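# Move the bone from the tray onto the table

## Task

Lift the bone out of the tray and set it down on the table next to the tray, while the apple, the ball and the root all stay inside the tray.

## Robot and tools

Robot: two arms, left_arm and right_arm, each ending in a five-finger hand. right_arm has a right hand; left_arm has its mirror image, a left hand. Base positions in the scene frame: left_arm (-0.019, +0.246, +0.020) m, right_arm (+0.009, -0.235, +0.023) m, each turned almost not at all about z. A fixed post stands behind the arms.

Frames. Scene frame: origin at table-top height midway between the arms, +z up, +x out over the table, left_arm toward +y. Fixed cameras and the table use it. Each arm reports its hand pose (end_effector_position in metres, end_effector_quat_wxyz) in that arm's own base frame. Pose offsets you send are along the current Hand target's own axes. The hand point sits 0.05 m in front of the palm: its +z runs along the straight fingers, +y comes out of the palm, +x goes across the palm away from the thumb on the right hand and toward the thumb on the left hand. Straight fingers extend 0.06 to 0.07 m past the point along +z and lie 0.06 m behind it along -y. A wrist bracket on the little-finger side can strike things.

execute_actions(actions, cameras). actions is a list of actions; each action is a list of up to 15 rows, one row per 1/30 s step; a short action repeats its final row until step 15. Every row has exactly 28 numbers, each in [-1, 1], covering both arms even if one is idle: left dx, dy, dz, rx, ry, rz, then left hand little, ring, middle, index, thumb_bend, thumb_turn, force_limit, speed; then the same 14 for the right arm. The six pose numbers are an offset, not a pose: measured from that arm's Hand target as it was when the action began, in the Hand target's axes; every row of the action counts from that same start. Scale: 1.0 equals 0.6 m for dx, dy, dz and 180 degrees for the rotation vector rx, ry, rz. Sending the same offset again moves further. All six pose numbers 0 means no new request for that arm. Hand numbers are absolute targets: fingers +1 open/straight, -1 curled; thumb_bend +1 straight, -1 fully bent; thumb_turn +1 beside the palm, -1 across in front of it. force_limit runs from about 0 N at -1 to 10 N at +1 (15 N for the two thumb motors); speed from near zero at -1 to full at +0.48 and above. For a gentle grip close at speed -0.94 or lower. Nothing in a row means unchanged: to keep a hand as it is, resend the eight hand numbers of the last row actually executed for it (if none yet, its hand_measured six, then hand_force_limit and hand_speed). With thumb turned in, the hand wraps objects about 0.035 to 0.065 m thick; thumb tip against index pad can pinch a light item up to about 0.08 m. cameras: list of names, ["all"], or []; images come by default only when actions is empty.

move(target, speed, blend, blocking, cameras). target is one 28-number row as above, or a list of up to 15 such rows; every row's pose part is an offset from the Hand targets at the start of the move, not from the previous row. Paths are straight, finish together, and stop after 10 s at most; they do not avoid obstacles or the other arm. speed: top path speed in m/s, 0.002 to 4.3, default 0.25 (turn rate up to twice that in rad/s); one number or one per target. blend: corner rounding in metres, one number or one per target; 0 stops at each target. blocking=false returns after about 0.5 s while the motion continues. Hand numbers of the first target go out at the start; later ones on arrival. Faster moves hit harder and lag more.

wait(seconds, 0 to 3600) lets the scene run without new commands; it returns early if a running move ends. stop() brakes a running move. zoom_image(camera, region=[x0, y0, x1, y1]) enlarges a part of the latest image, at most 504 by 504 pixels. show_instructions() shows reference images. finished_scene(scene=1) ends the scene permanently.

Cameras: cam_head_left, cam_head_right, cam_high (896x504), cam_left_wrist, cam_right_wrist (672x504, fisheye). Left and right in names are not image sides.

Results: each arm's hand pose, its Hand target (last commanded pose after clipping; the next offsets start there), joint data (Joint velocities may read within noise), and per hand six values in motor order: hand_measured (positions on the command scale), hand_stopped_by (moving, target, force, stalled, fault), hand_load_n (fingertip load in N, positive when pushed open; dropping near 0 means the grip was lost). move adds a move: line such as done, off_target, moving, held or fault, plus limits=paced (pose clipped) or limits=held (steps withheld). done means at rest within 10 mm and 2 degrees.

Behaviour: the arm tracks loosely; friction and weight often leave the hand 1 to 3 cm (up to 5 cm) off, usually low. If it stays short, send the remaining gap as a fresh offset. Commanded orientation is clipped to within 40 degrees of the measured one per step. To stop pressing on something, command a target back past the hand point. A closing finger stops at force_limit or locks when blocked; to squeeze harder raise force_limit and send a more-closed target; to loosen, send a more-open one.

Avoid: dropping the bone even slightly, releasing it while moving, knocking the apple, ball or root, letting anything leave the table, hitting the table, post or tray hard, arms or hands touching each other, closing one hand on the other's fingers, excessive finger force, arm stops, and long stretched or loaded holds that overheat motors (MOTOR HOT warns; at 100 °C the arm goes limp for 30 to 60 s).

Each tool is called after "Emit:" as name(argument=value, ...), one argument or row to a line, values as JSON.

Reference images:

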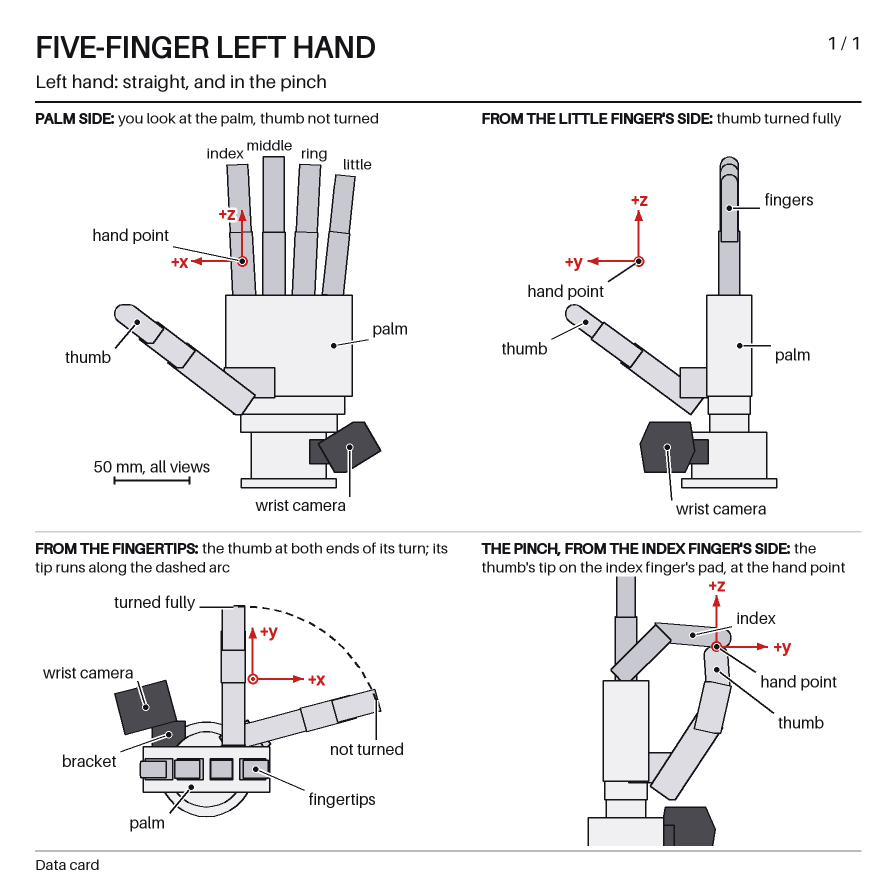

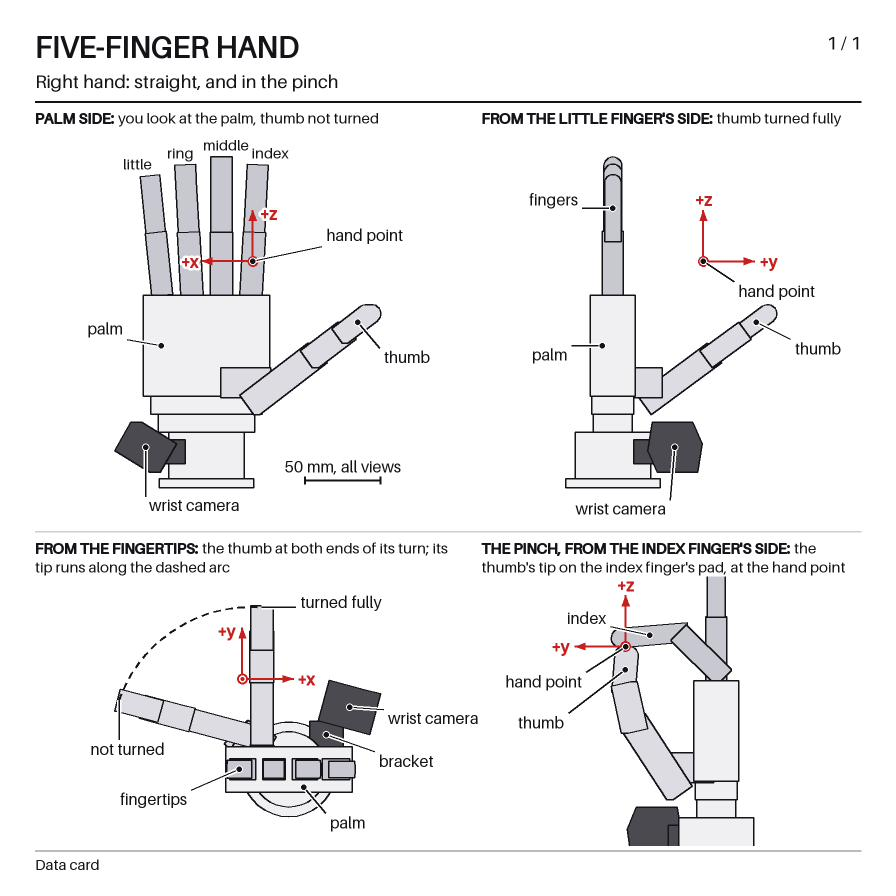

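## Session

Emit:
execute_actions(
  actions=[],
)

Scene clock: 0.00 s.
left_arm: end_effector_position=(+0.4492, +0.0020, +0.0821) hand_measured=(+1.000, +1.000, +1.000, +1.000, +1.000, +1.000) hand_load_n=(+0.0, +0.0, +0.0, +0.0, +0.0, +0.0) hand_stopped_by=(target, target, target, target, target, target) hand_force_limit=0.00 hand_speed=-0.80 end_effector_quat_wxyz=(+0.190, -0.525, +0.827, -0.072) | right_arm: end_effector_position=(+0.3820, -0.1752, +0.1494) hand_measured=(+1.000, +1.000, +1.000, +1.000, +1.000, +1.000) hand_load_n=(+0.0, +0.0, +0.0, +0.0, +0.0, +0.0) hand_stopped_by=(target, target, target, target, target, target) hand_force_limit=0.00 hand_speed=-0.80 end_effector_quat_wxyz=(+0.175, +0.400, +0.900, -0.002)
Joint positions: left_arm=[-0.028 1.492 1.064 -0.744 -0.091 0.431] | right_arm=[-0.57 1.123 0.809 -0.908 -0.049 1.846]
Joint velocities: within noise
Joint torques (N m): no reading
Heat: left arm: hottest wrist roll 34 °C; right arm: hottest elbow 34 °C.
Hand target: left_arm +0.4563, +0.0018, +0.0861; +0.195, -0.524, +0.826, -0.075 | right_arm +0.3886, -0.1795, +0.1598; +0.186, +0.399, +0.898, -0.003

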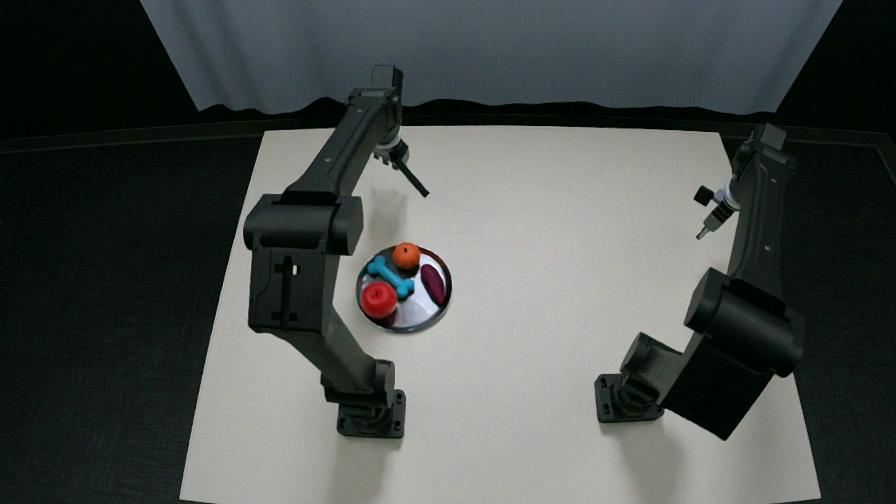

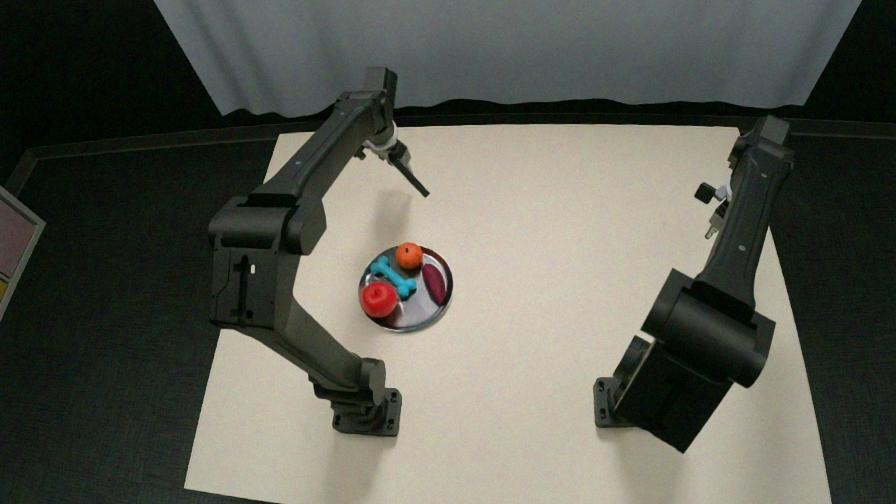

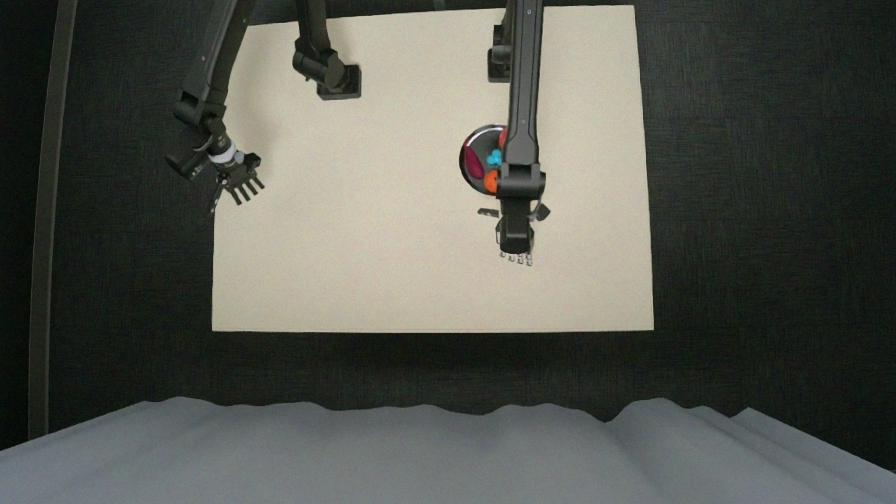

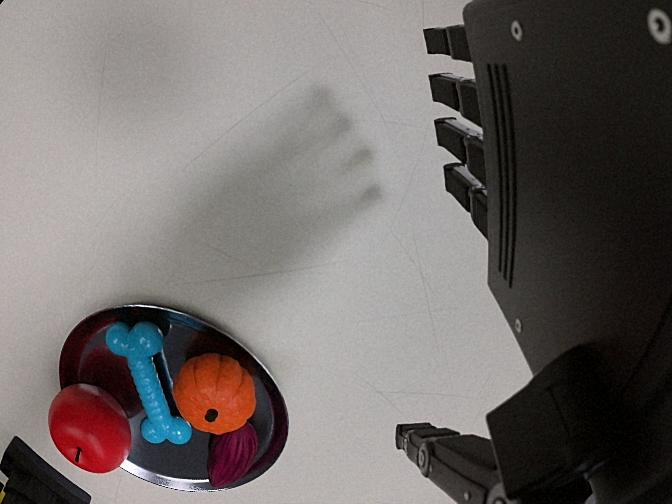

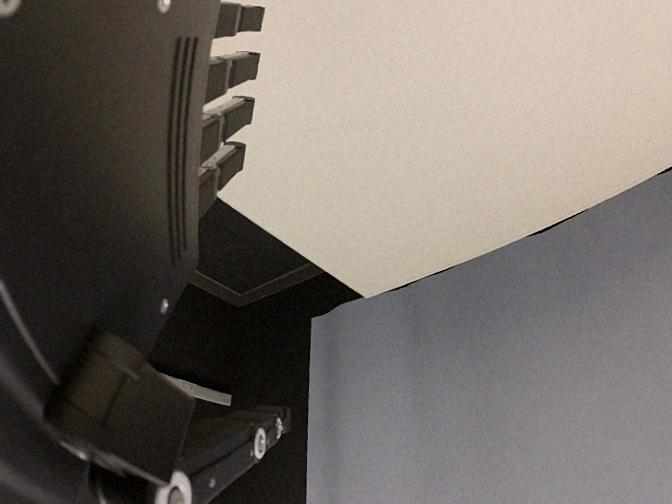

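Emit:
zoom_image(
  camera="cam_head_left",
  region=[340, 220, 470, 350],
)

Emit:
zoom_image(
  camera="cam_head_right",
  region=[340, 220, 470, 350],
)

Emit:
zoom_image(
  camera="cam_left_wrist",
  region=[0, 260, 320, 504],
)

Scaled by 3.877 from the camera's image (finer frame: 1280x720).

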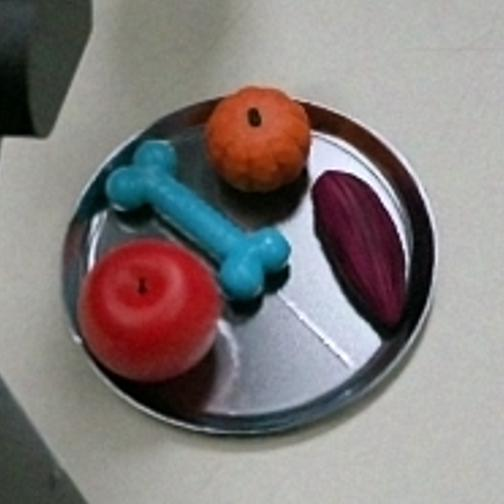

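Scaled by 3.877 from the camera's image (finer frame: 1280x720).

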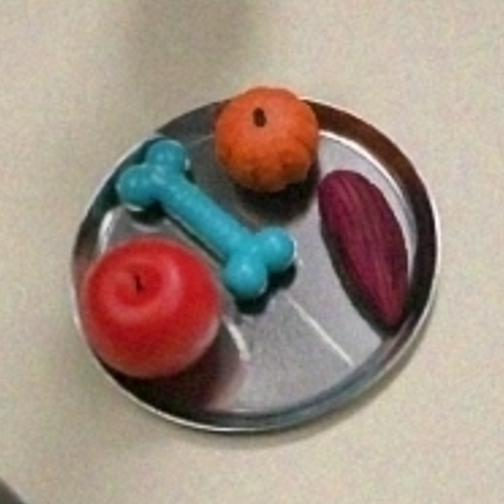

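Scaled by 1.575 from the camera's image (finer frame: 960x720).

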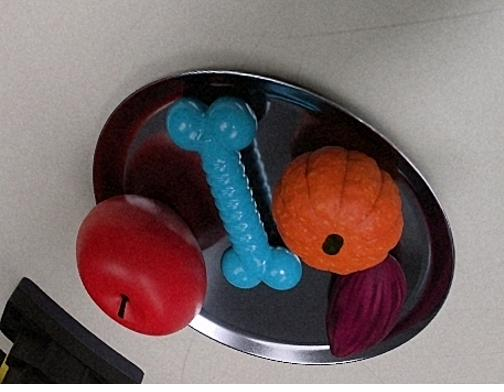

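Emit:
move(
  target=[-0.4773, 0.5627, -0.2213, -0.0812, -0.1094, -0.3046, 1, 1, 1, 1, 1, 1, 0, -0.8, 0, 0, 0, 0, 0, 0, 1, 1, 1, 1, 1, 1, 0, -0.8],
  cameras=["all"],
)

Scene clock: 105.87 s.
left_arm: end_effector_position=(+0.2240, +0.3838, +0.1593) hand_measured=(+1.000, +1.000, +1.000, +1.000, +1.000, +1.000) hand_load_n=(+0.0, +0.0, +0.0, +0.0, -0.5, +0.0) hand_stopped_by=(target, target, target, target, target, target) hand_force_limit=0.00 hand_speed=-0.80 end_effector_quat_wxyz=(-0.202, +0.866, -0.457, -0.032) | right_arm: end_effector_position=(+0.3820, -0.1752, +0.1494) hand_measured=(+1.000, +1.000, +1.000, +1.000, +1.000, +1.000) hand_load_n=(+0.0, +0.0, +0.0, +0.0, +0.0, +0.0) hand_stopped_by=(target, target, target, target, target, target) hand_force_limit=0.00 hand_speed=-0.80 end_effector_quat_wxyz=(+0.175, +0.400, +0.900, -0.002)
Joint positions: left_arm=[1.01 1.411 1.192 -0.949 -0.093 0.429] | right_arm=[-0.57 1.123 0.809 -0.908 -0.049 1.846]
Joint torques (N m): left_arm=[0.38 -12.28 11.12 -0.03 -0.09 -0.01] | right_arm=[1.03 -2.2 9.94 1.05 -0.1 -0.08]
Heat: left arm: hottest elbow 36 °C; right arm: hottest elbow 51 °C.
Hand target: left_arm +0.2281, +0.3957, +0.1659; -0.206, +0.867, -0.453, -0.032 | right_arm +0.3886, -0.1795, +0.1598; +0.186, +0.399, +0.898, -0.003
Off the commanded pose: left_arm 0.014 m, 1 deg | right_arm 0.013 m, 1 deg.
move: off_target (left_arm)
cam_left_wrist: T_world_to_cam=[[0.9266, 0.31076, 0.21175, -0.35593], [0.26933, -0.9414, 0.20302, 0.26943], [0.26243, -0.13109, -0.956, 0.26333]] pos_world=[0.18813, 0.39877, 0.27241]

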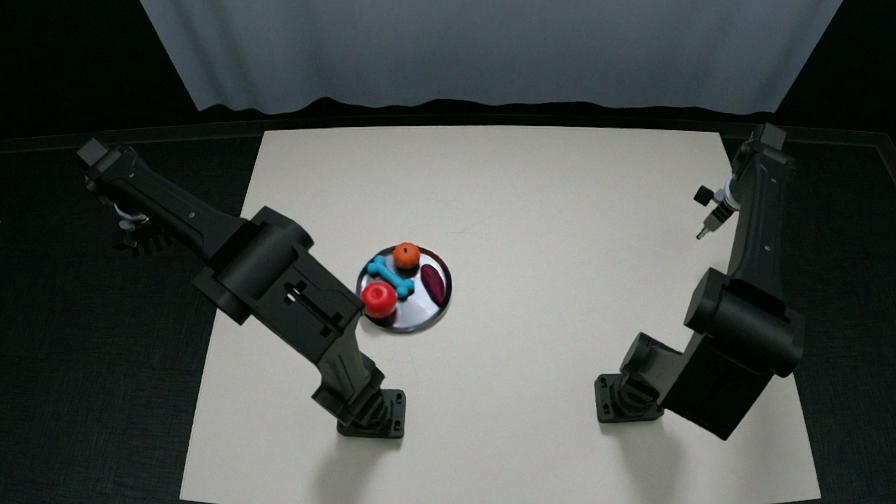

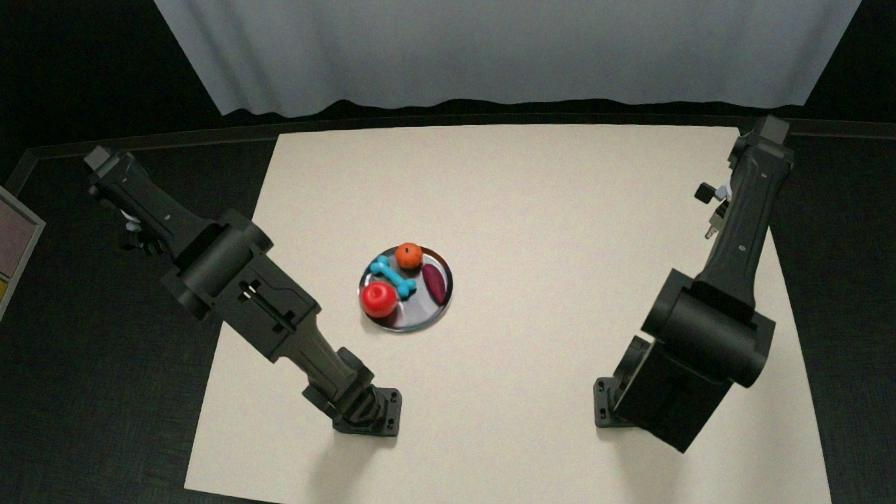

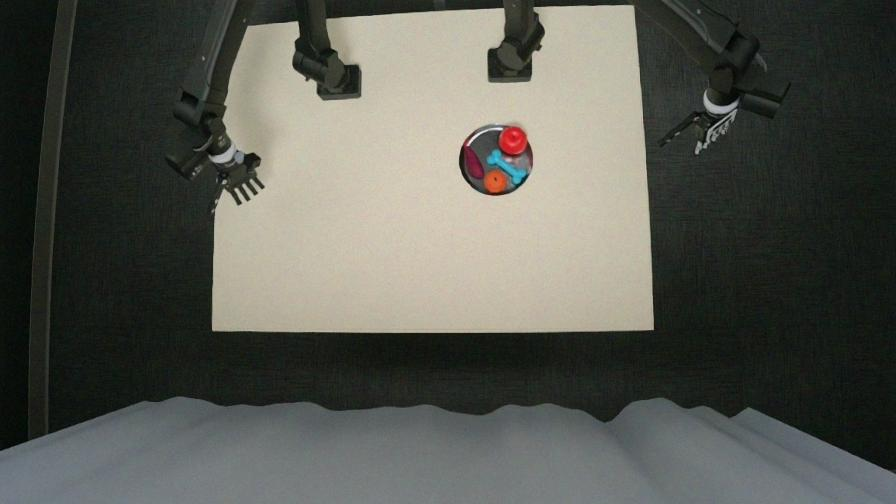

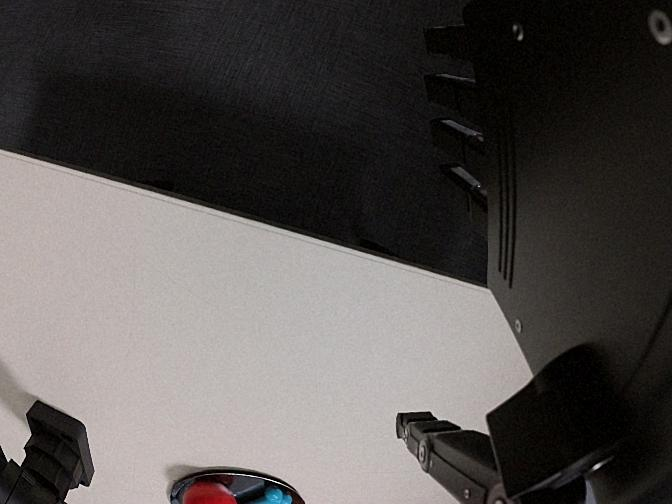

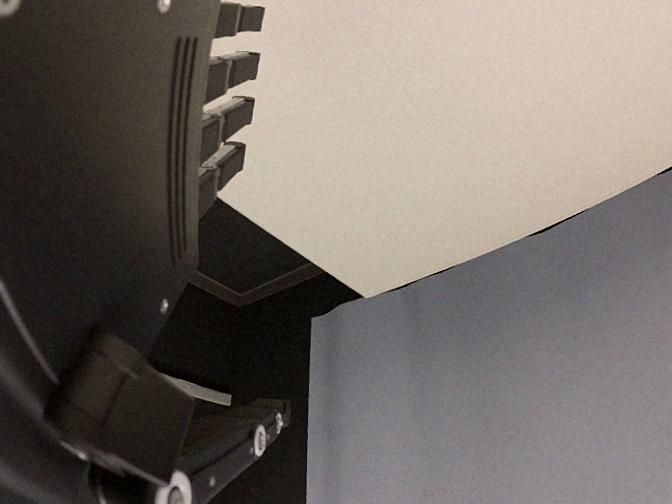

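Emit:
zoom_image(
  camera="cam_high",
  region=[450, 115, 545, 205],
)

Emit:
zoom_image(
  camera="cam_head_left",
  region=[350, 235, 460, 340],
)

Scaled by 5.305 from the camera's image (finer frame: 1280x720).

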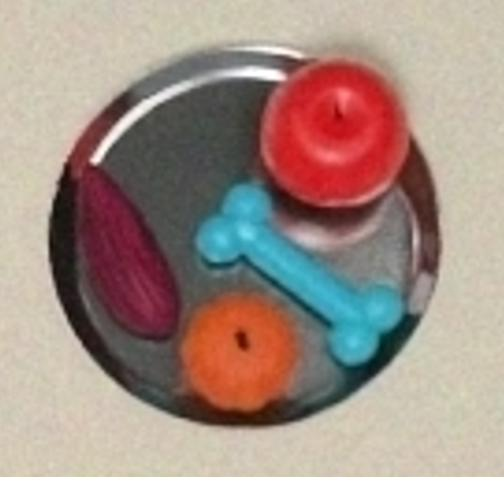

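Scaled by 4.582 from the camera's image (finer frame: 1280x720).

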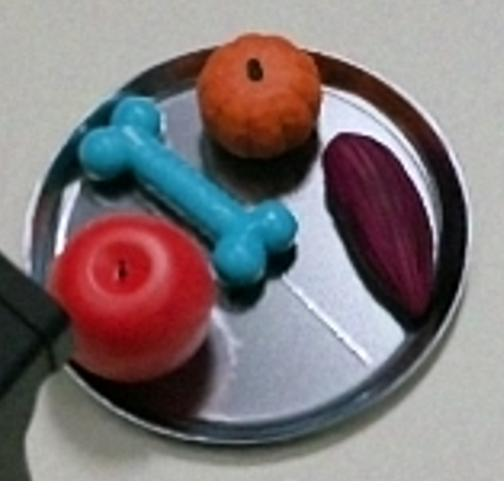

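Emit:
move(
  target=[0.5752, 0.2280, -0.2967, 0.2422, 0.2819, 0.2253, 1, 1, 0.2, 0.2, 0.6, -1, -0.3, 0, 0, 0, 0, 0, 0, 0, 1, 1, 1, 1, 1, 1, 0, -0.8],
  cameras=["all"],
  speed=0.2,
)

Scene clock: 220.67 s.
left_arm: end_effector_position=(+0.2977, -0.0040, +0.1987) hand_measured=(+1.000, +1.000, +0.200, +0.200, +0.600, -1.000) hand_load_n=(+0.0, +0.0, +0.5, +0.0, +0.0, +0.0) hand_stopped_by=(target, target, target, target, target, target) hand_force_limit=-0.30 hand_speed=0.00 end_effector_quat_wxyz=(+0.267, -0.470, +0.730, -0.418) | right_arm: end_effector_position=(+0.3820, -0.1752, +0.1494) hand_measured=(+1.000, +1.000, +1.000, +1.000, +1.000, +1.000) hand_load_n=(+0.0, +0.0, +0.0, +0.5, +0.0, +0.0) hand_stopped_by=(target, target, target, target, target, target) hand_force_limit=0.00 hand_speed=-0.80 end_effector_quat_wxyz=(+0.175, +0.400, +0.900, -0.002)
Joint positions: left_arm=[0.413 0.668 0.616 -0.674 0.698 0.515] | right_arm=[-0.57 1.123 0.809 -0.908 -0.049 1.846]
Joint torques (N m): left_arm=[-1.85 -2.37 8.28 1.37 0.29 -0.04] | right_arm=[1.03 -2.2 9.94 1.06 -0.1 -0.08]
Heat: left arm: hottest elbow 44 °C; right arm: hottest elbow 53 °C.
Hand target: left_arm +0.2987, -0.0085, +0.1998; +0.269, -0.465, +0.730, -0.421 | right_arm +0.3886, -0.1795, +0.1598; +0.186, +0.399, +0.898, -0.003
Off the commanded pose: left_arm 0.005 m, 1 deg | right_arm 0.013 m, 1 deg.
move: done
cam_left_wrist: T_world_to_cam=[[0.3814, -0.44048, 0.81272, -0.27224], [-0.83465, -0.54201, 0.09793, 0.22762], [0.39737, -0.71569, -0.57436, 0.1125]] pos_world=[0.24911, 0.08397, 0.26358]

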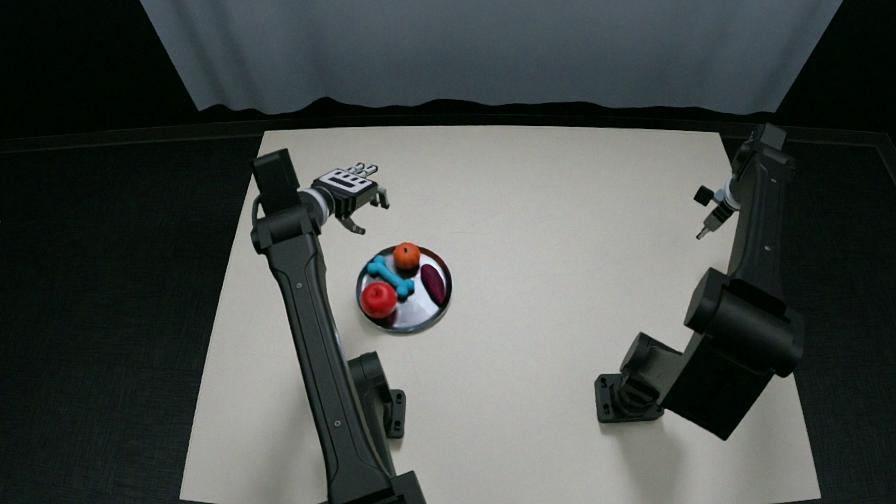

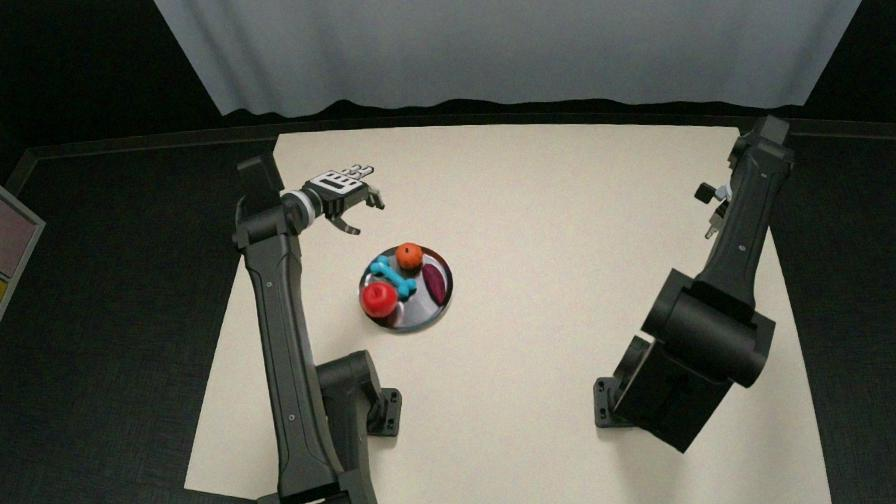

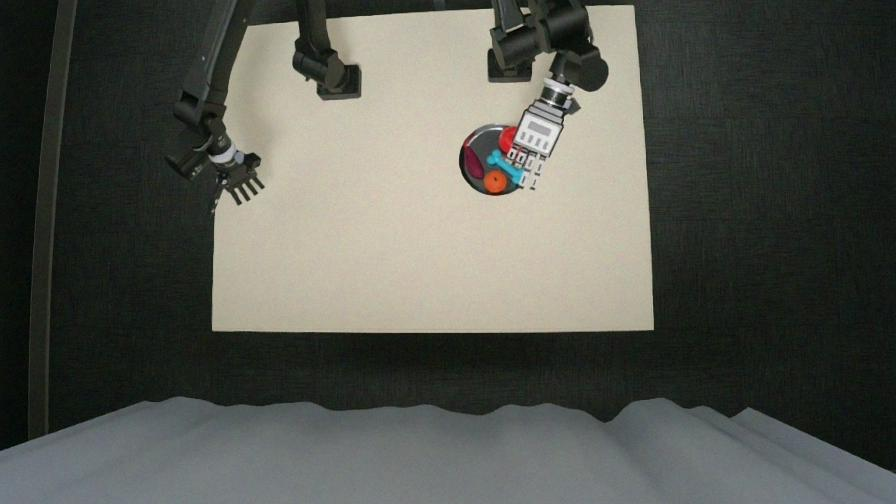

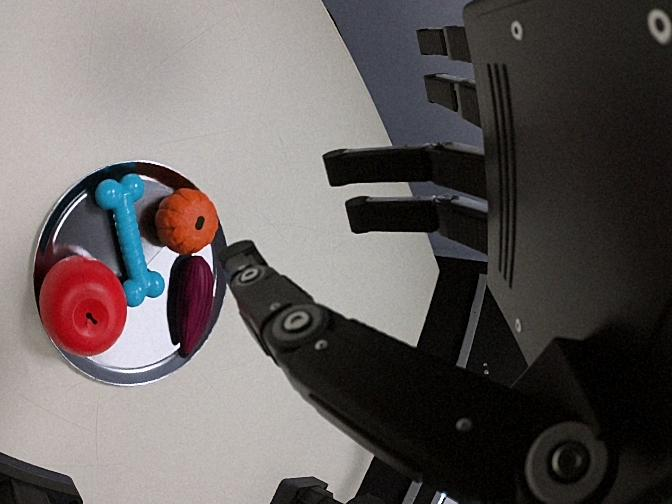

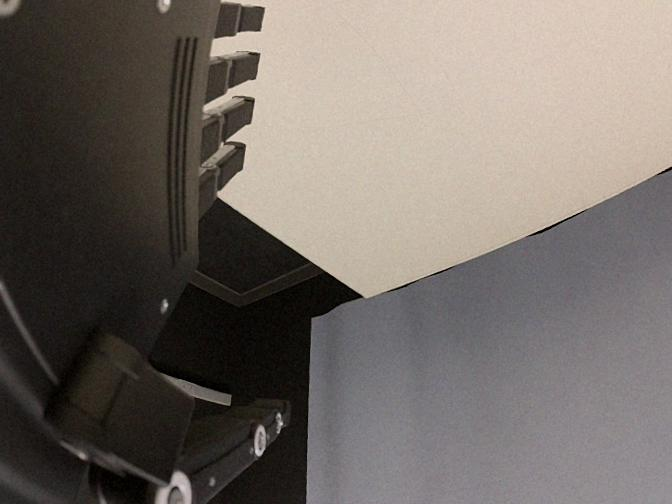

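Emit:
zoom_image(
  camera="cam_high",
  region=[380, 0, 640, 150],
)

Emit:
zoom_image(
  camera="cam_head_left",
  region=[240, 380, 490, 504],
)

Emit:
zoom_image(
  camera="cam_high",
  region=[450, 60, 620, 210],
)

Scaled by 1.938 from the camera's image (finer frame: 1280x720).

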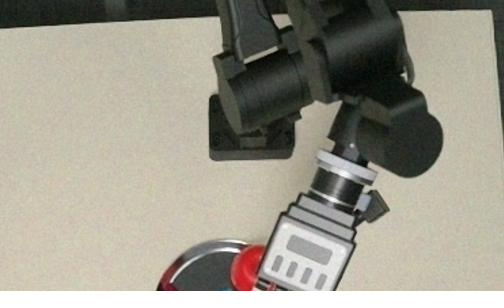

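Scaled by 2.016 from the camera's image (finer frame: 1280x720).

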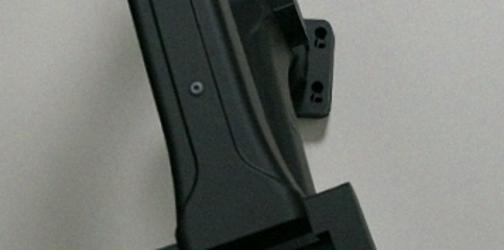

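Scaled by 2.965 from the camera's image (finer frame: 1280x720).

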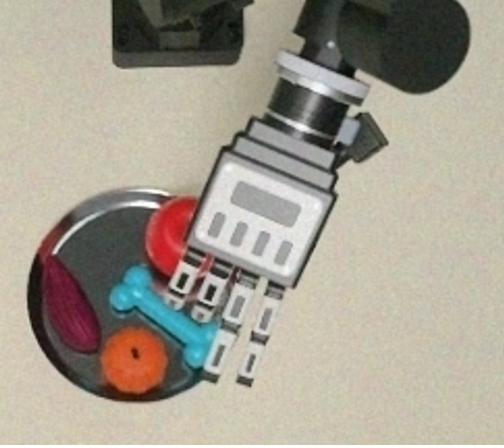

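Emit:
move(
  target=[0, 0.1443, 0.0833, 0, 0, 0, 1, 1, 0.2, 0.2, 0.6, -1, -0.3, 0, 0, 0, 0, 0, 0, 0, 1, 1, 1, 1, 1, 1, 0, -0.8],
  cameras=["all"],
  speed=0.1,
)

Emit:
zoom_image(
  camera="cam_high",
  region=[450, 110, 560, 210],
)

Emit:
zoom_image(
  camera="cam_head_left",
  region=[310, 190, 460, 340],
)

Emit:
zoom_image(
  camera="cam_head_right",
  region=[310, 190, 460, 340],
)

Scene clock: 246.73 s.
left_arm: end_effector_position=(+0.2977, -0.0041, +0.1030) hand_measured=(+1.000, +1.000, +0.200, +0.200, +0.600, -1.000) hand_load_n=(-0.5, +0.0, +0.0, +0.0, +0.0, +0.0) hand_stopped_by=(target, target, target, target, target, target) hand_force_limit=-0.30 hand_speed=0.00 end_effector_quat_wxyz=(+0.274, -0.466, +0.729, -0.419) | right_arm: end_effector_position=(+0.3820, -0.1752, +0.1494) hand_measured=(+1.000, +1.000, +1.000, +1.000, +1.000, +1.000) hand_load_n=(+0.0, +0.0, +0.0, -0.5, +0.0, +0.0) hand_stopped_by=(target, target, target, target, target, target) hand_force_limit=0.00 hand_speed=-0.80 end_effector_quat_wxyz=(+0.175, +0.400, +0.900, -0.002)
Joint positions: left_arm=[0.413 0.737 0.376 -0.347 0.698 0.514] | right_arm=[-0.57 1.123 0.809 -0.908 -0.049 1.846]
Joint torques (N m): left_arm=[-1.79 -0.97 7.76 1.36 0.24 -0.12] | right_arm=[1.08 -2.2 9.94 1.06 -0.09 -0.07]
Heat: left arm: hottest elbow 40 °C; right arm: hottest elbow 54 °C.
Hand target: left_arm +0.2987, -0.0085, +0.1000; +0.269, -0.465, +0.730, -0.422 | right_arm +0.3886, -0.1795, +0.1598; +0.186, +0.399, +0.898, -0.003
Off the commanded pose: left_arm 0.005 m, 1 deg | right_arm 0.013 m, 1 deg.
move: done
cam_left_wrist: T_world_to_cam=[[0.36843, -0.44576, 0.81582, -0.19086], [-0.83586, -0.54295, 0.08082, 0.23905], [0.40693, -0.71169, -0.57263, 0.05444]] pos_world=[0.24798, 0.08346, 0.16756]

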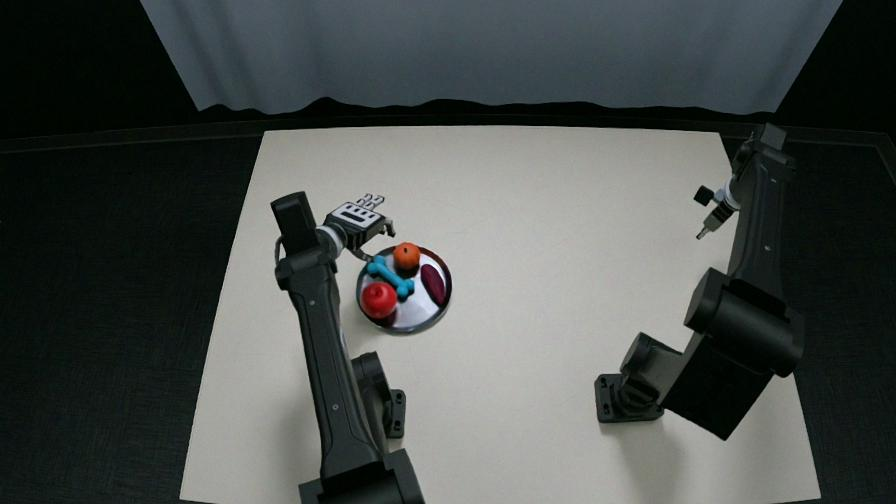

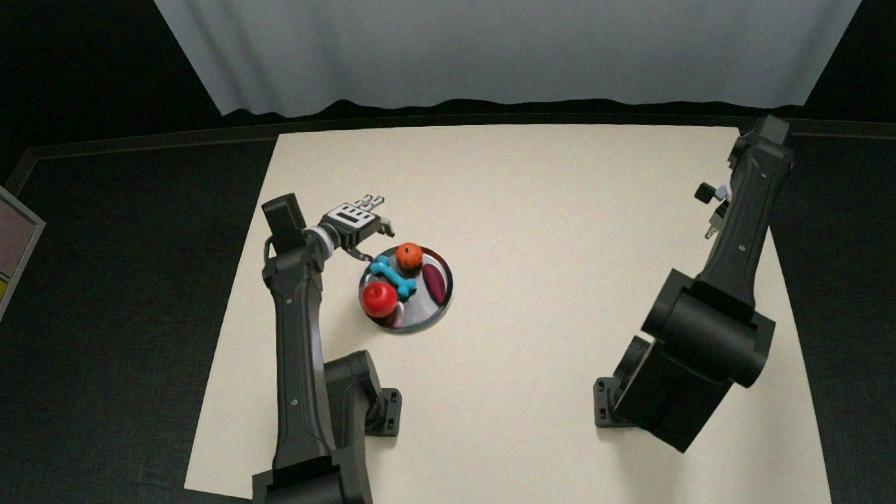

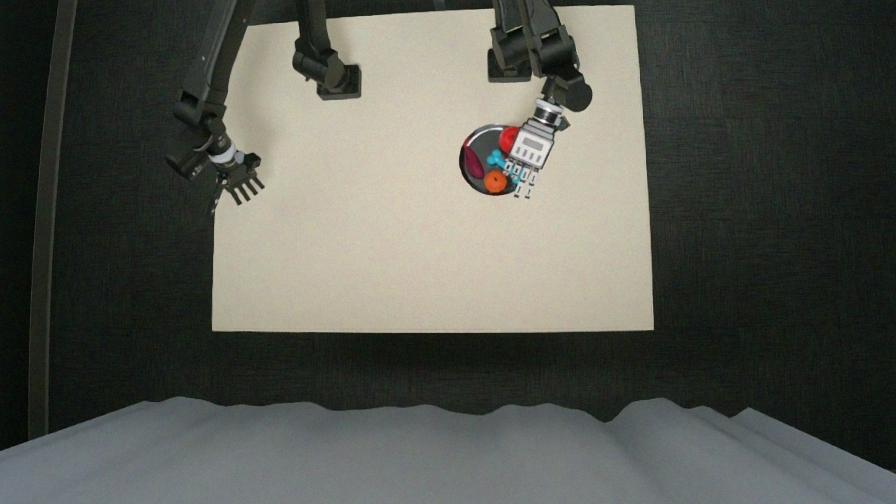

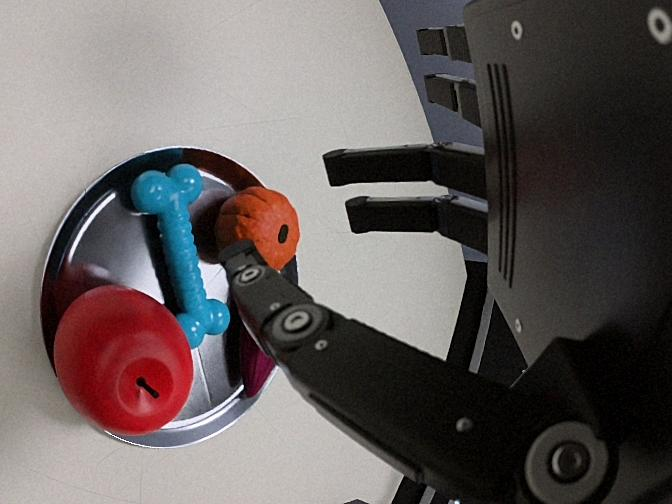

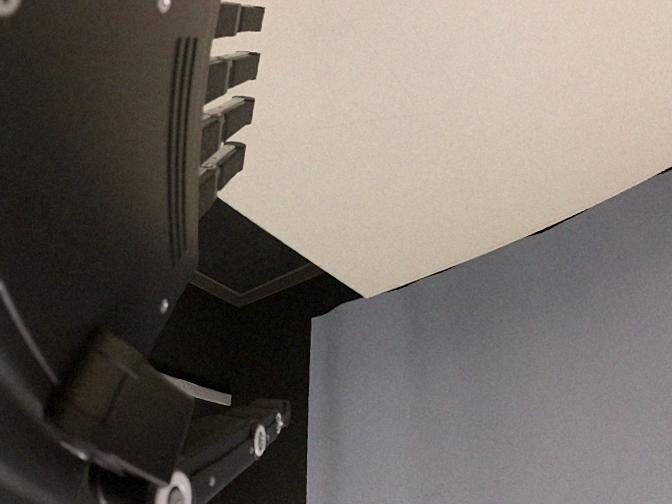

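Scaled by 4.582 from the camera's image (finer frame: 1280x720).

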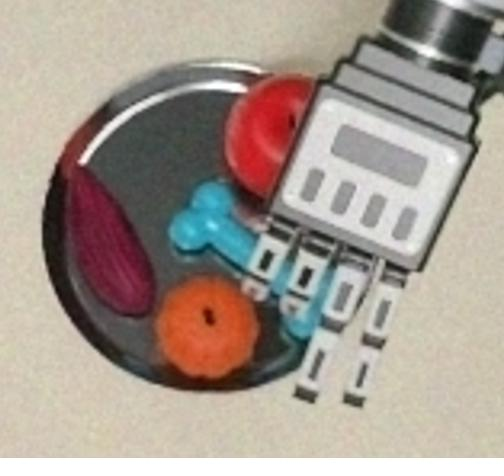

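Scaled by 3.360 from the camera's image (finer frame: 1280x720).

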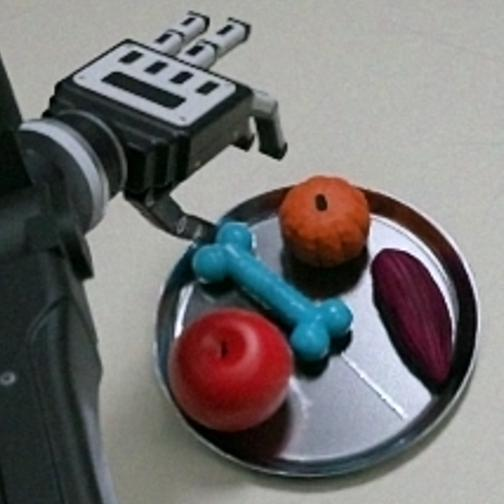

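Scaled by 3.360 from the camera's image (finer frame: 1280x720).

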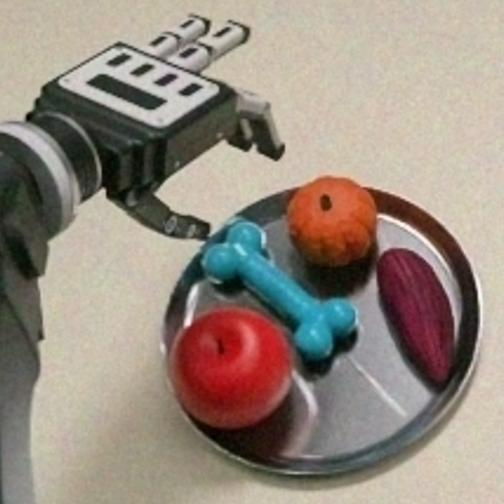

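Emit:
move(
  target=[-0.0169, 0.0835, 0.0218, 0, 0, 0, 1, 1, 1, 0.1, 0.6, -1, -0.3, 0, 0, 0, 0, 0, 0, 0, 1, 1, 1, 1, 1, 1, 0, -0.8],
  cameras=["all"],
  speed=0.08,
)

Emit:
zoom_image(
  camera="cam_high",
  region=[450, 110, 560, 210],
)

Emit:
zoom_image(
  camera="cam_head_left",
  region=[310, 190, 460, 340],
)

Emit:
zoom_image(
  camera="cam_head_right",
  region=[310, 190, 460, 340],
)

Scene clock: 284.97 s.
left_arm: end_effector_position=(+0.2902, +0.0018, +0.0533) hand_measured=(+1.000, +1.000, +1.000, +0.100, +0.600, -1.000) hand_load_n=(+0.0, -0.5, +0.0, +0.0, +0.0, +0.0) hand_stopped_by=(target, target, target, target, target, target) hand_force_limit=-0.30 hand_speed=0.00 end_effector_quat_wxyz=(+0.265, -0.464, +0.731, -0.424) | right_arm: end_effector_position=(+0.3820, -0.1752, +0.1494) hand_measured=(+1.000, +1.000, +1.000, +1.000, +1.000, +1.000) hand_load_n=(+0.0, +0.0, +0.0, +0.0, +0.0, +0.0) hand_stopped_by=(target, target, target, target, target, target) hand_force_limit=0.00 hand_speed=-0.80 end_effector_quat_wxyz=(+0.175, +0.400, +0.900, -0.002)
Joint positions: left_arm=[0.467 0.862 0.283 -0.178 0.756 0.568] | right_arm=[-0.57 1.123 0.809 -0.908 -0.049 1.846]
Joint torques (N m): left_arm=[0.73 -1.96 7.17 1.31 0.46 0.1] | right_arm=[1.03 -2.2 9.94 1.05 -0.1 -0.08]
Heat: left arm: hottest elbow 39 °C; right arm: hottest elbow 54 °C.
Hand target: left_arm +0.2906, +0.0065, +0.0500; +0.269, -0.465, +0.730, -0.421 | right_arm +0.3886, -0.1795, +0.1598; +0.186, +0.399, +0.898, -0.003
Off the commanded pose: left_arm 0.006 m, 1 deg | right_arm 0.013 m, 1 deg.
move: done
cam_left_wrist: T_world_to_cam=[[0.36789, -0.44073, 0.81879, -0.14499], [-0.84389, -0.52806, 0.09493, 0.24157], [0.39053, -0.72589, -0.56619, 0.03755]] pos_world=[0.24253, 0.09092, 0.11705]

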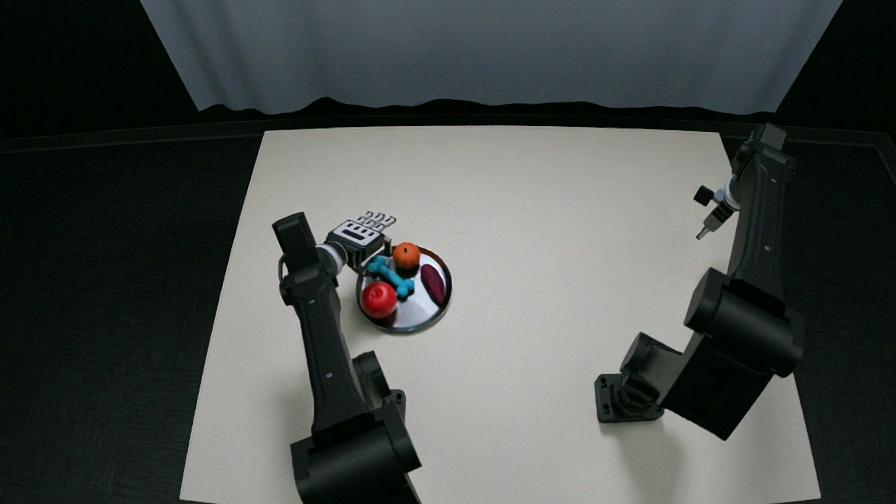

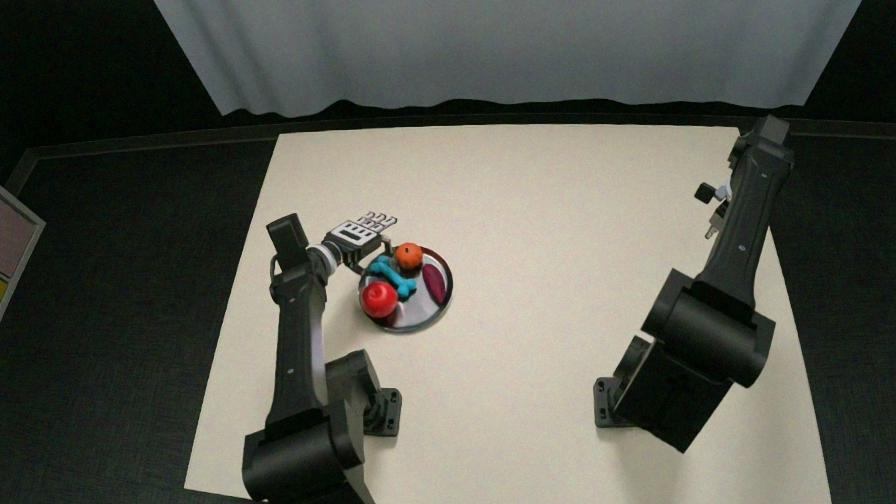

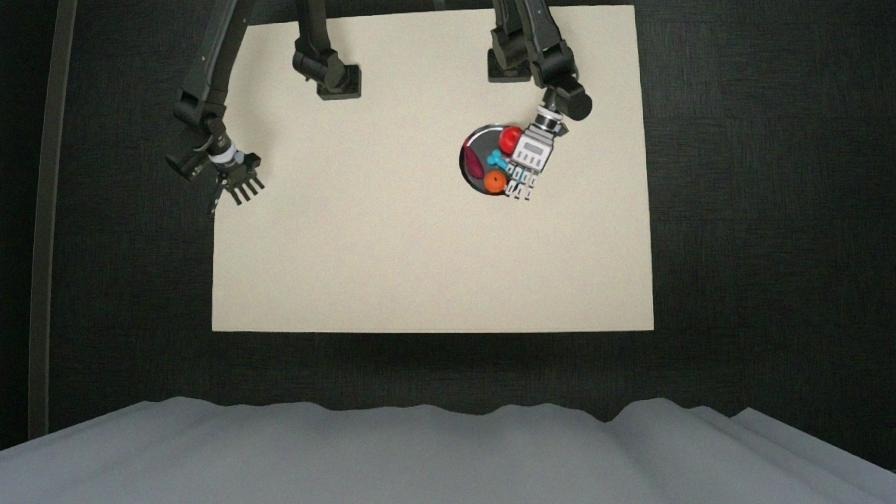

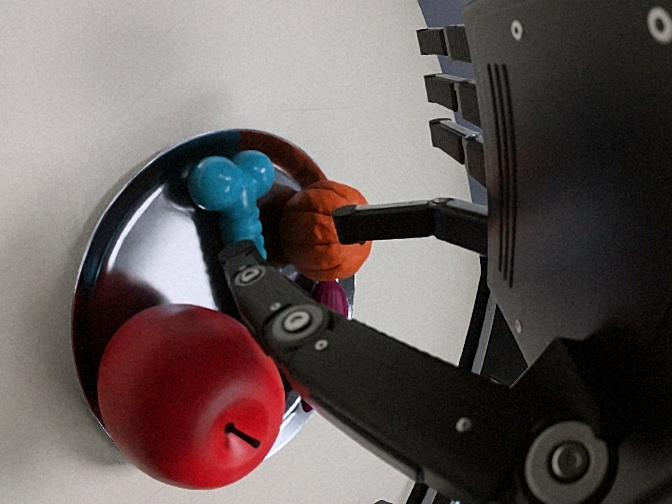

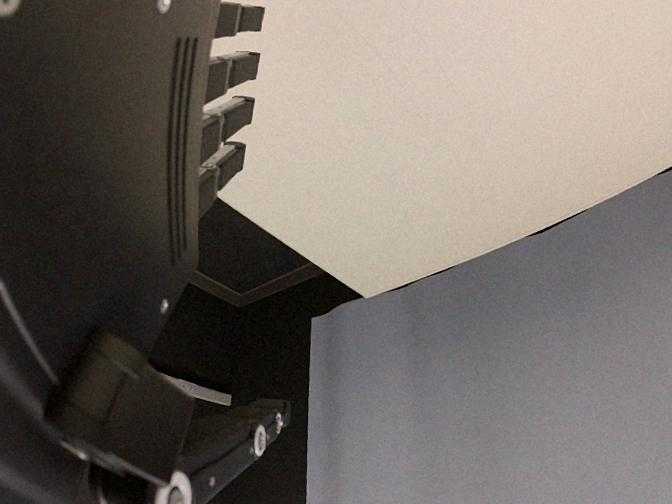

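Scaled by 4.582 from the camera's image (finer frame: 1280x720).

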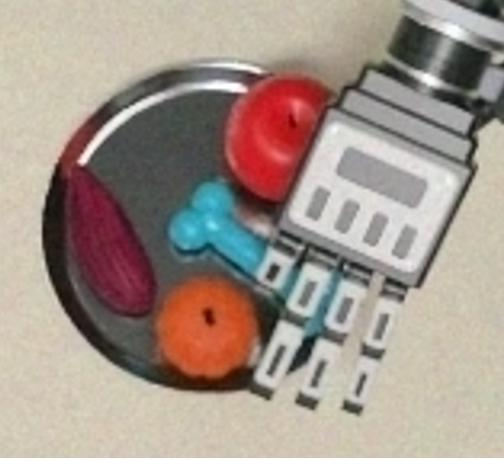

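Scaled by 3.360 from the camera's image (finer frame: 1280x720).

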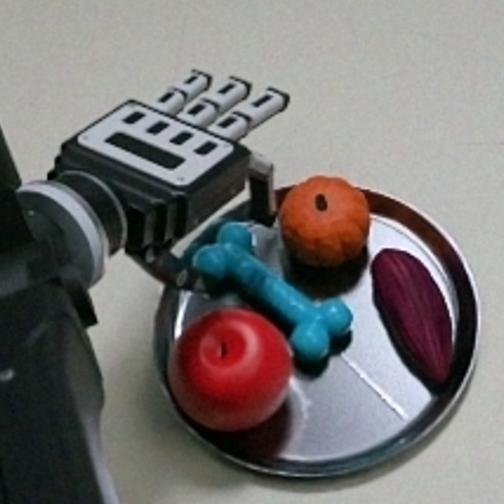

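Scaled by 3.360 from the camera's image (finer frame: 1280x720).

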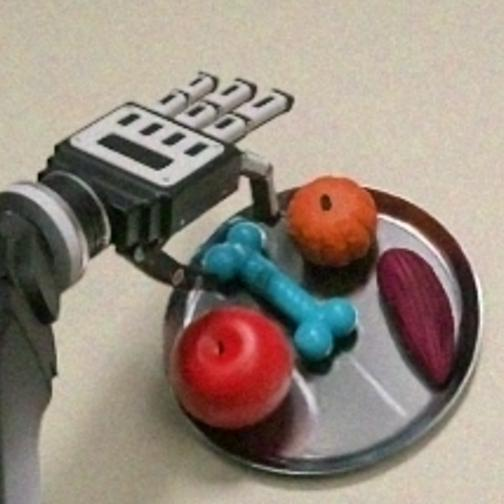

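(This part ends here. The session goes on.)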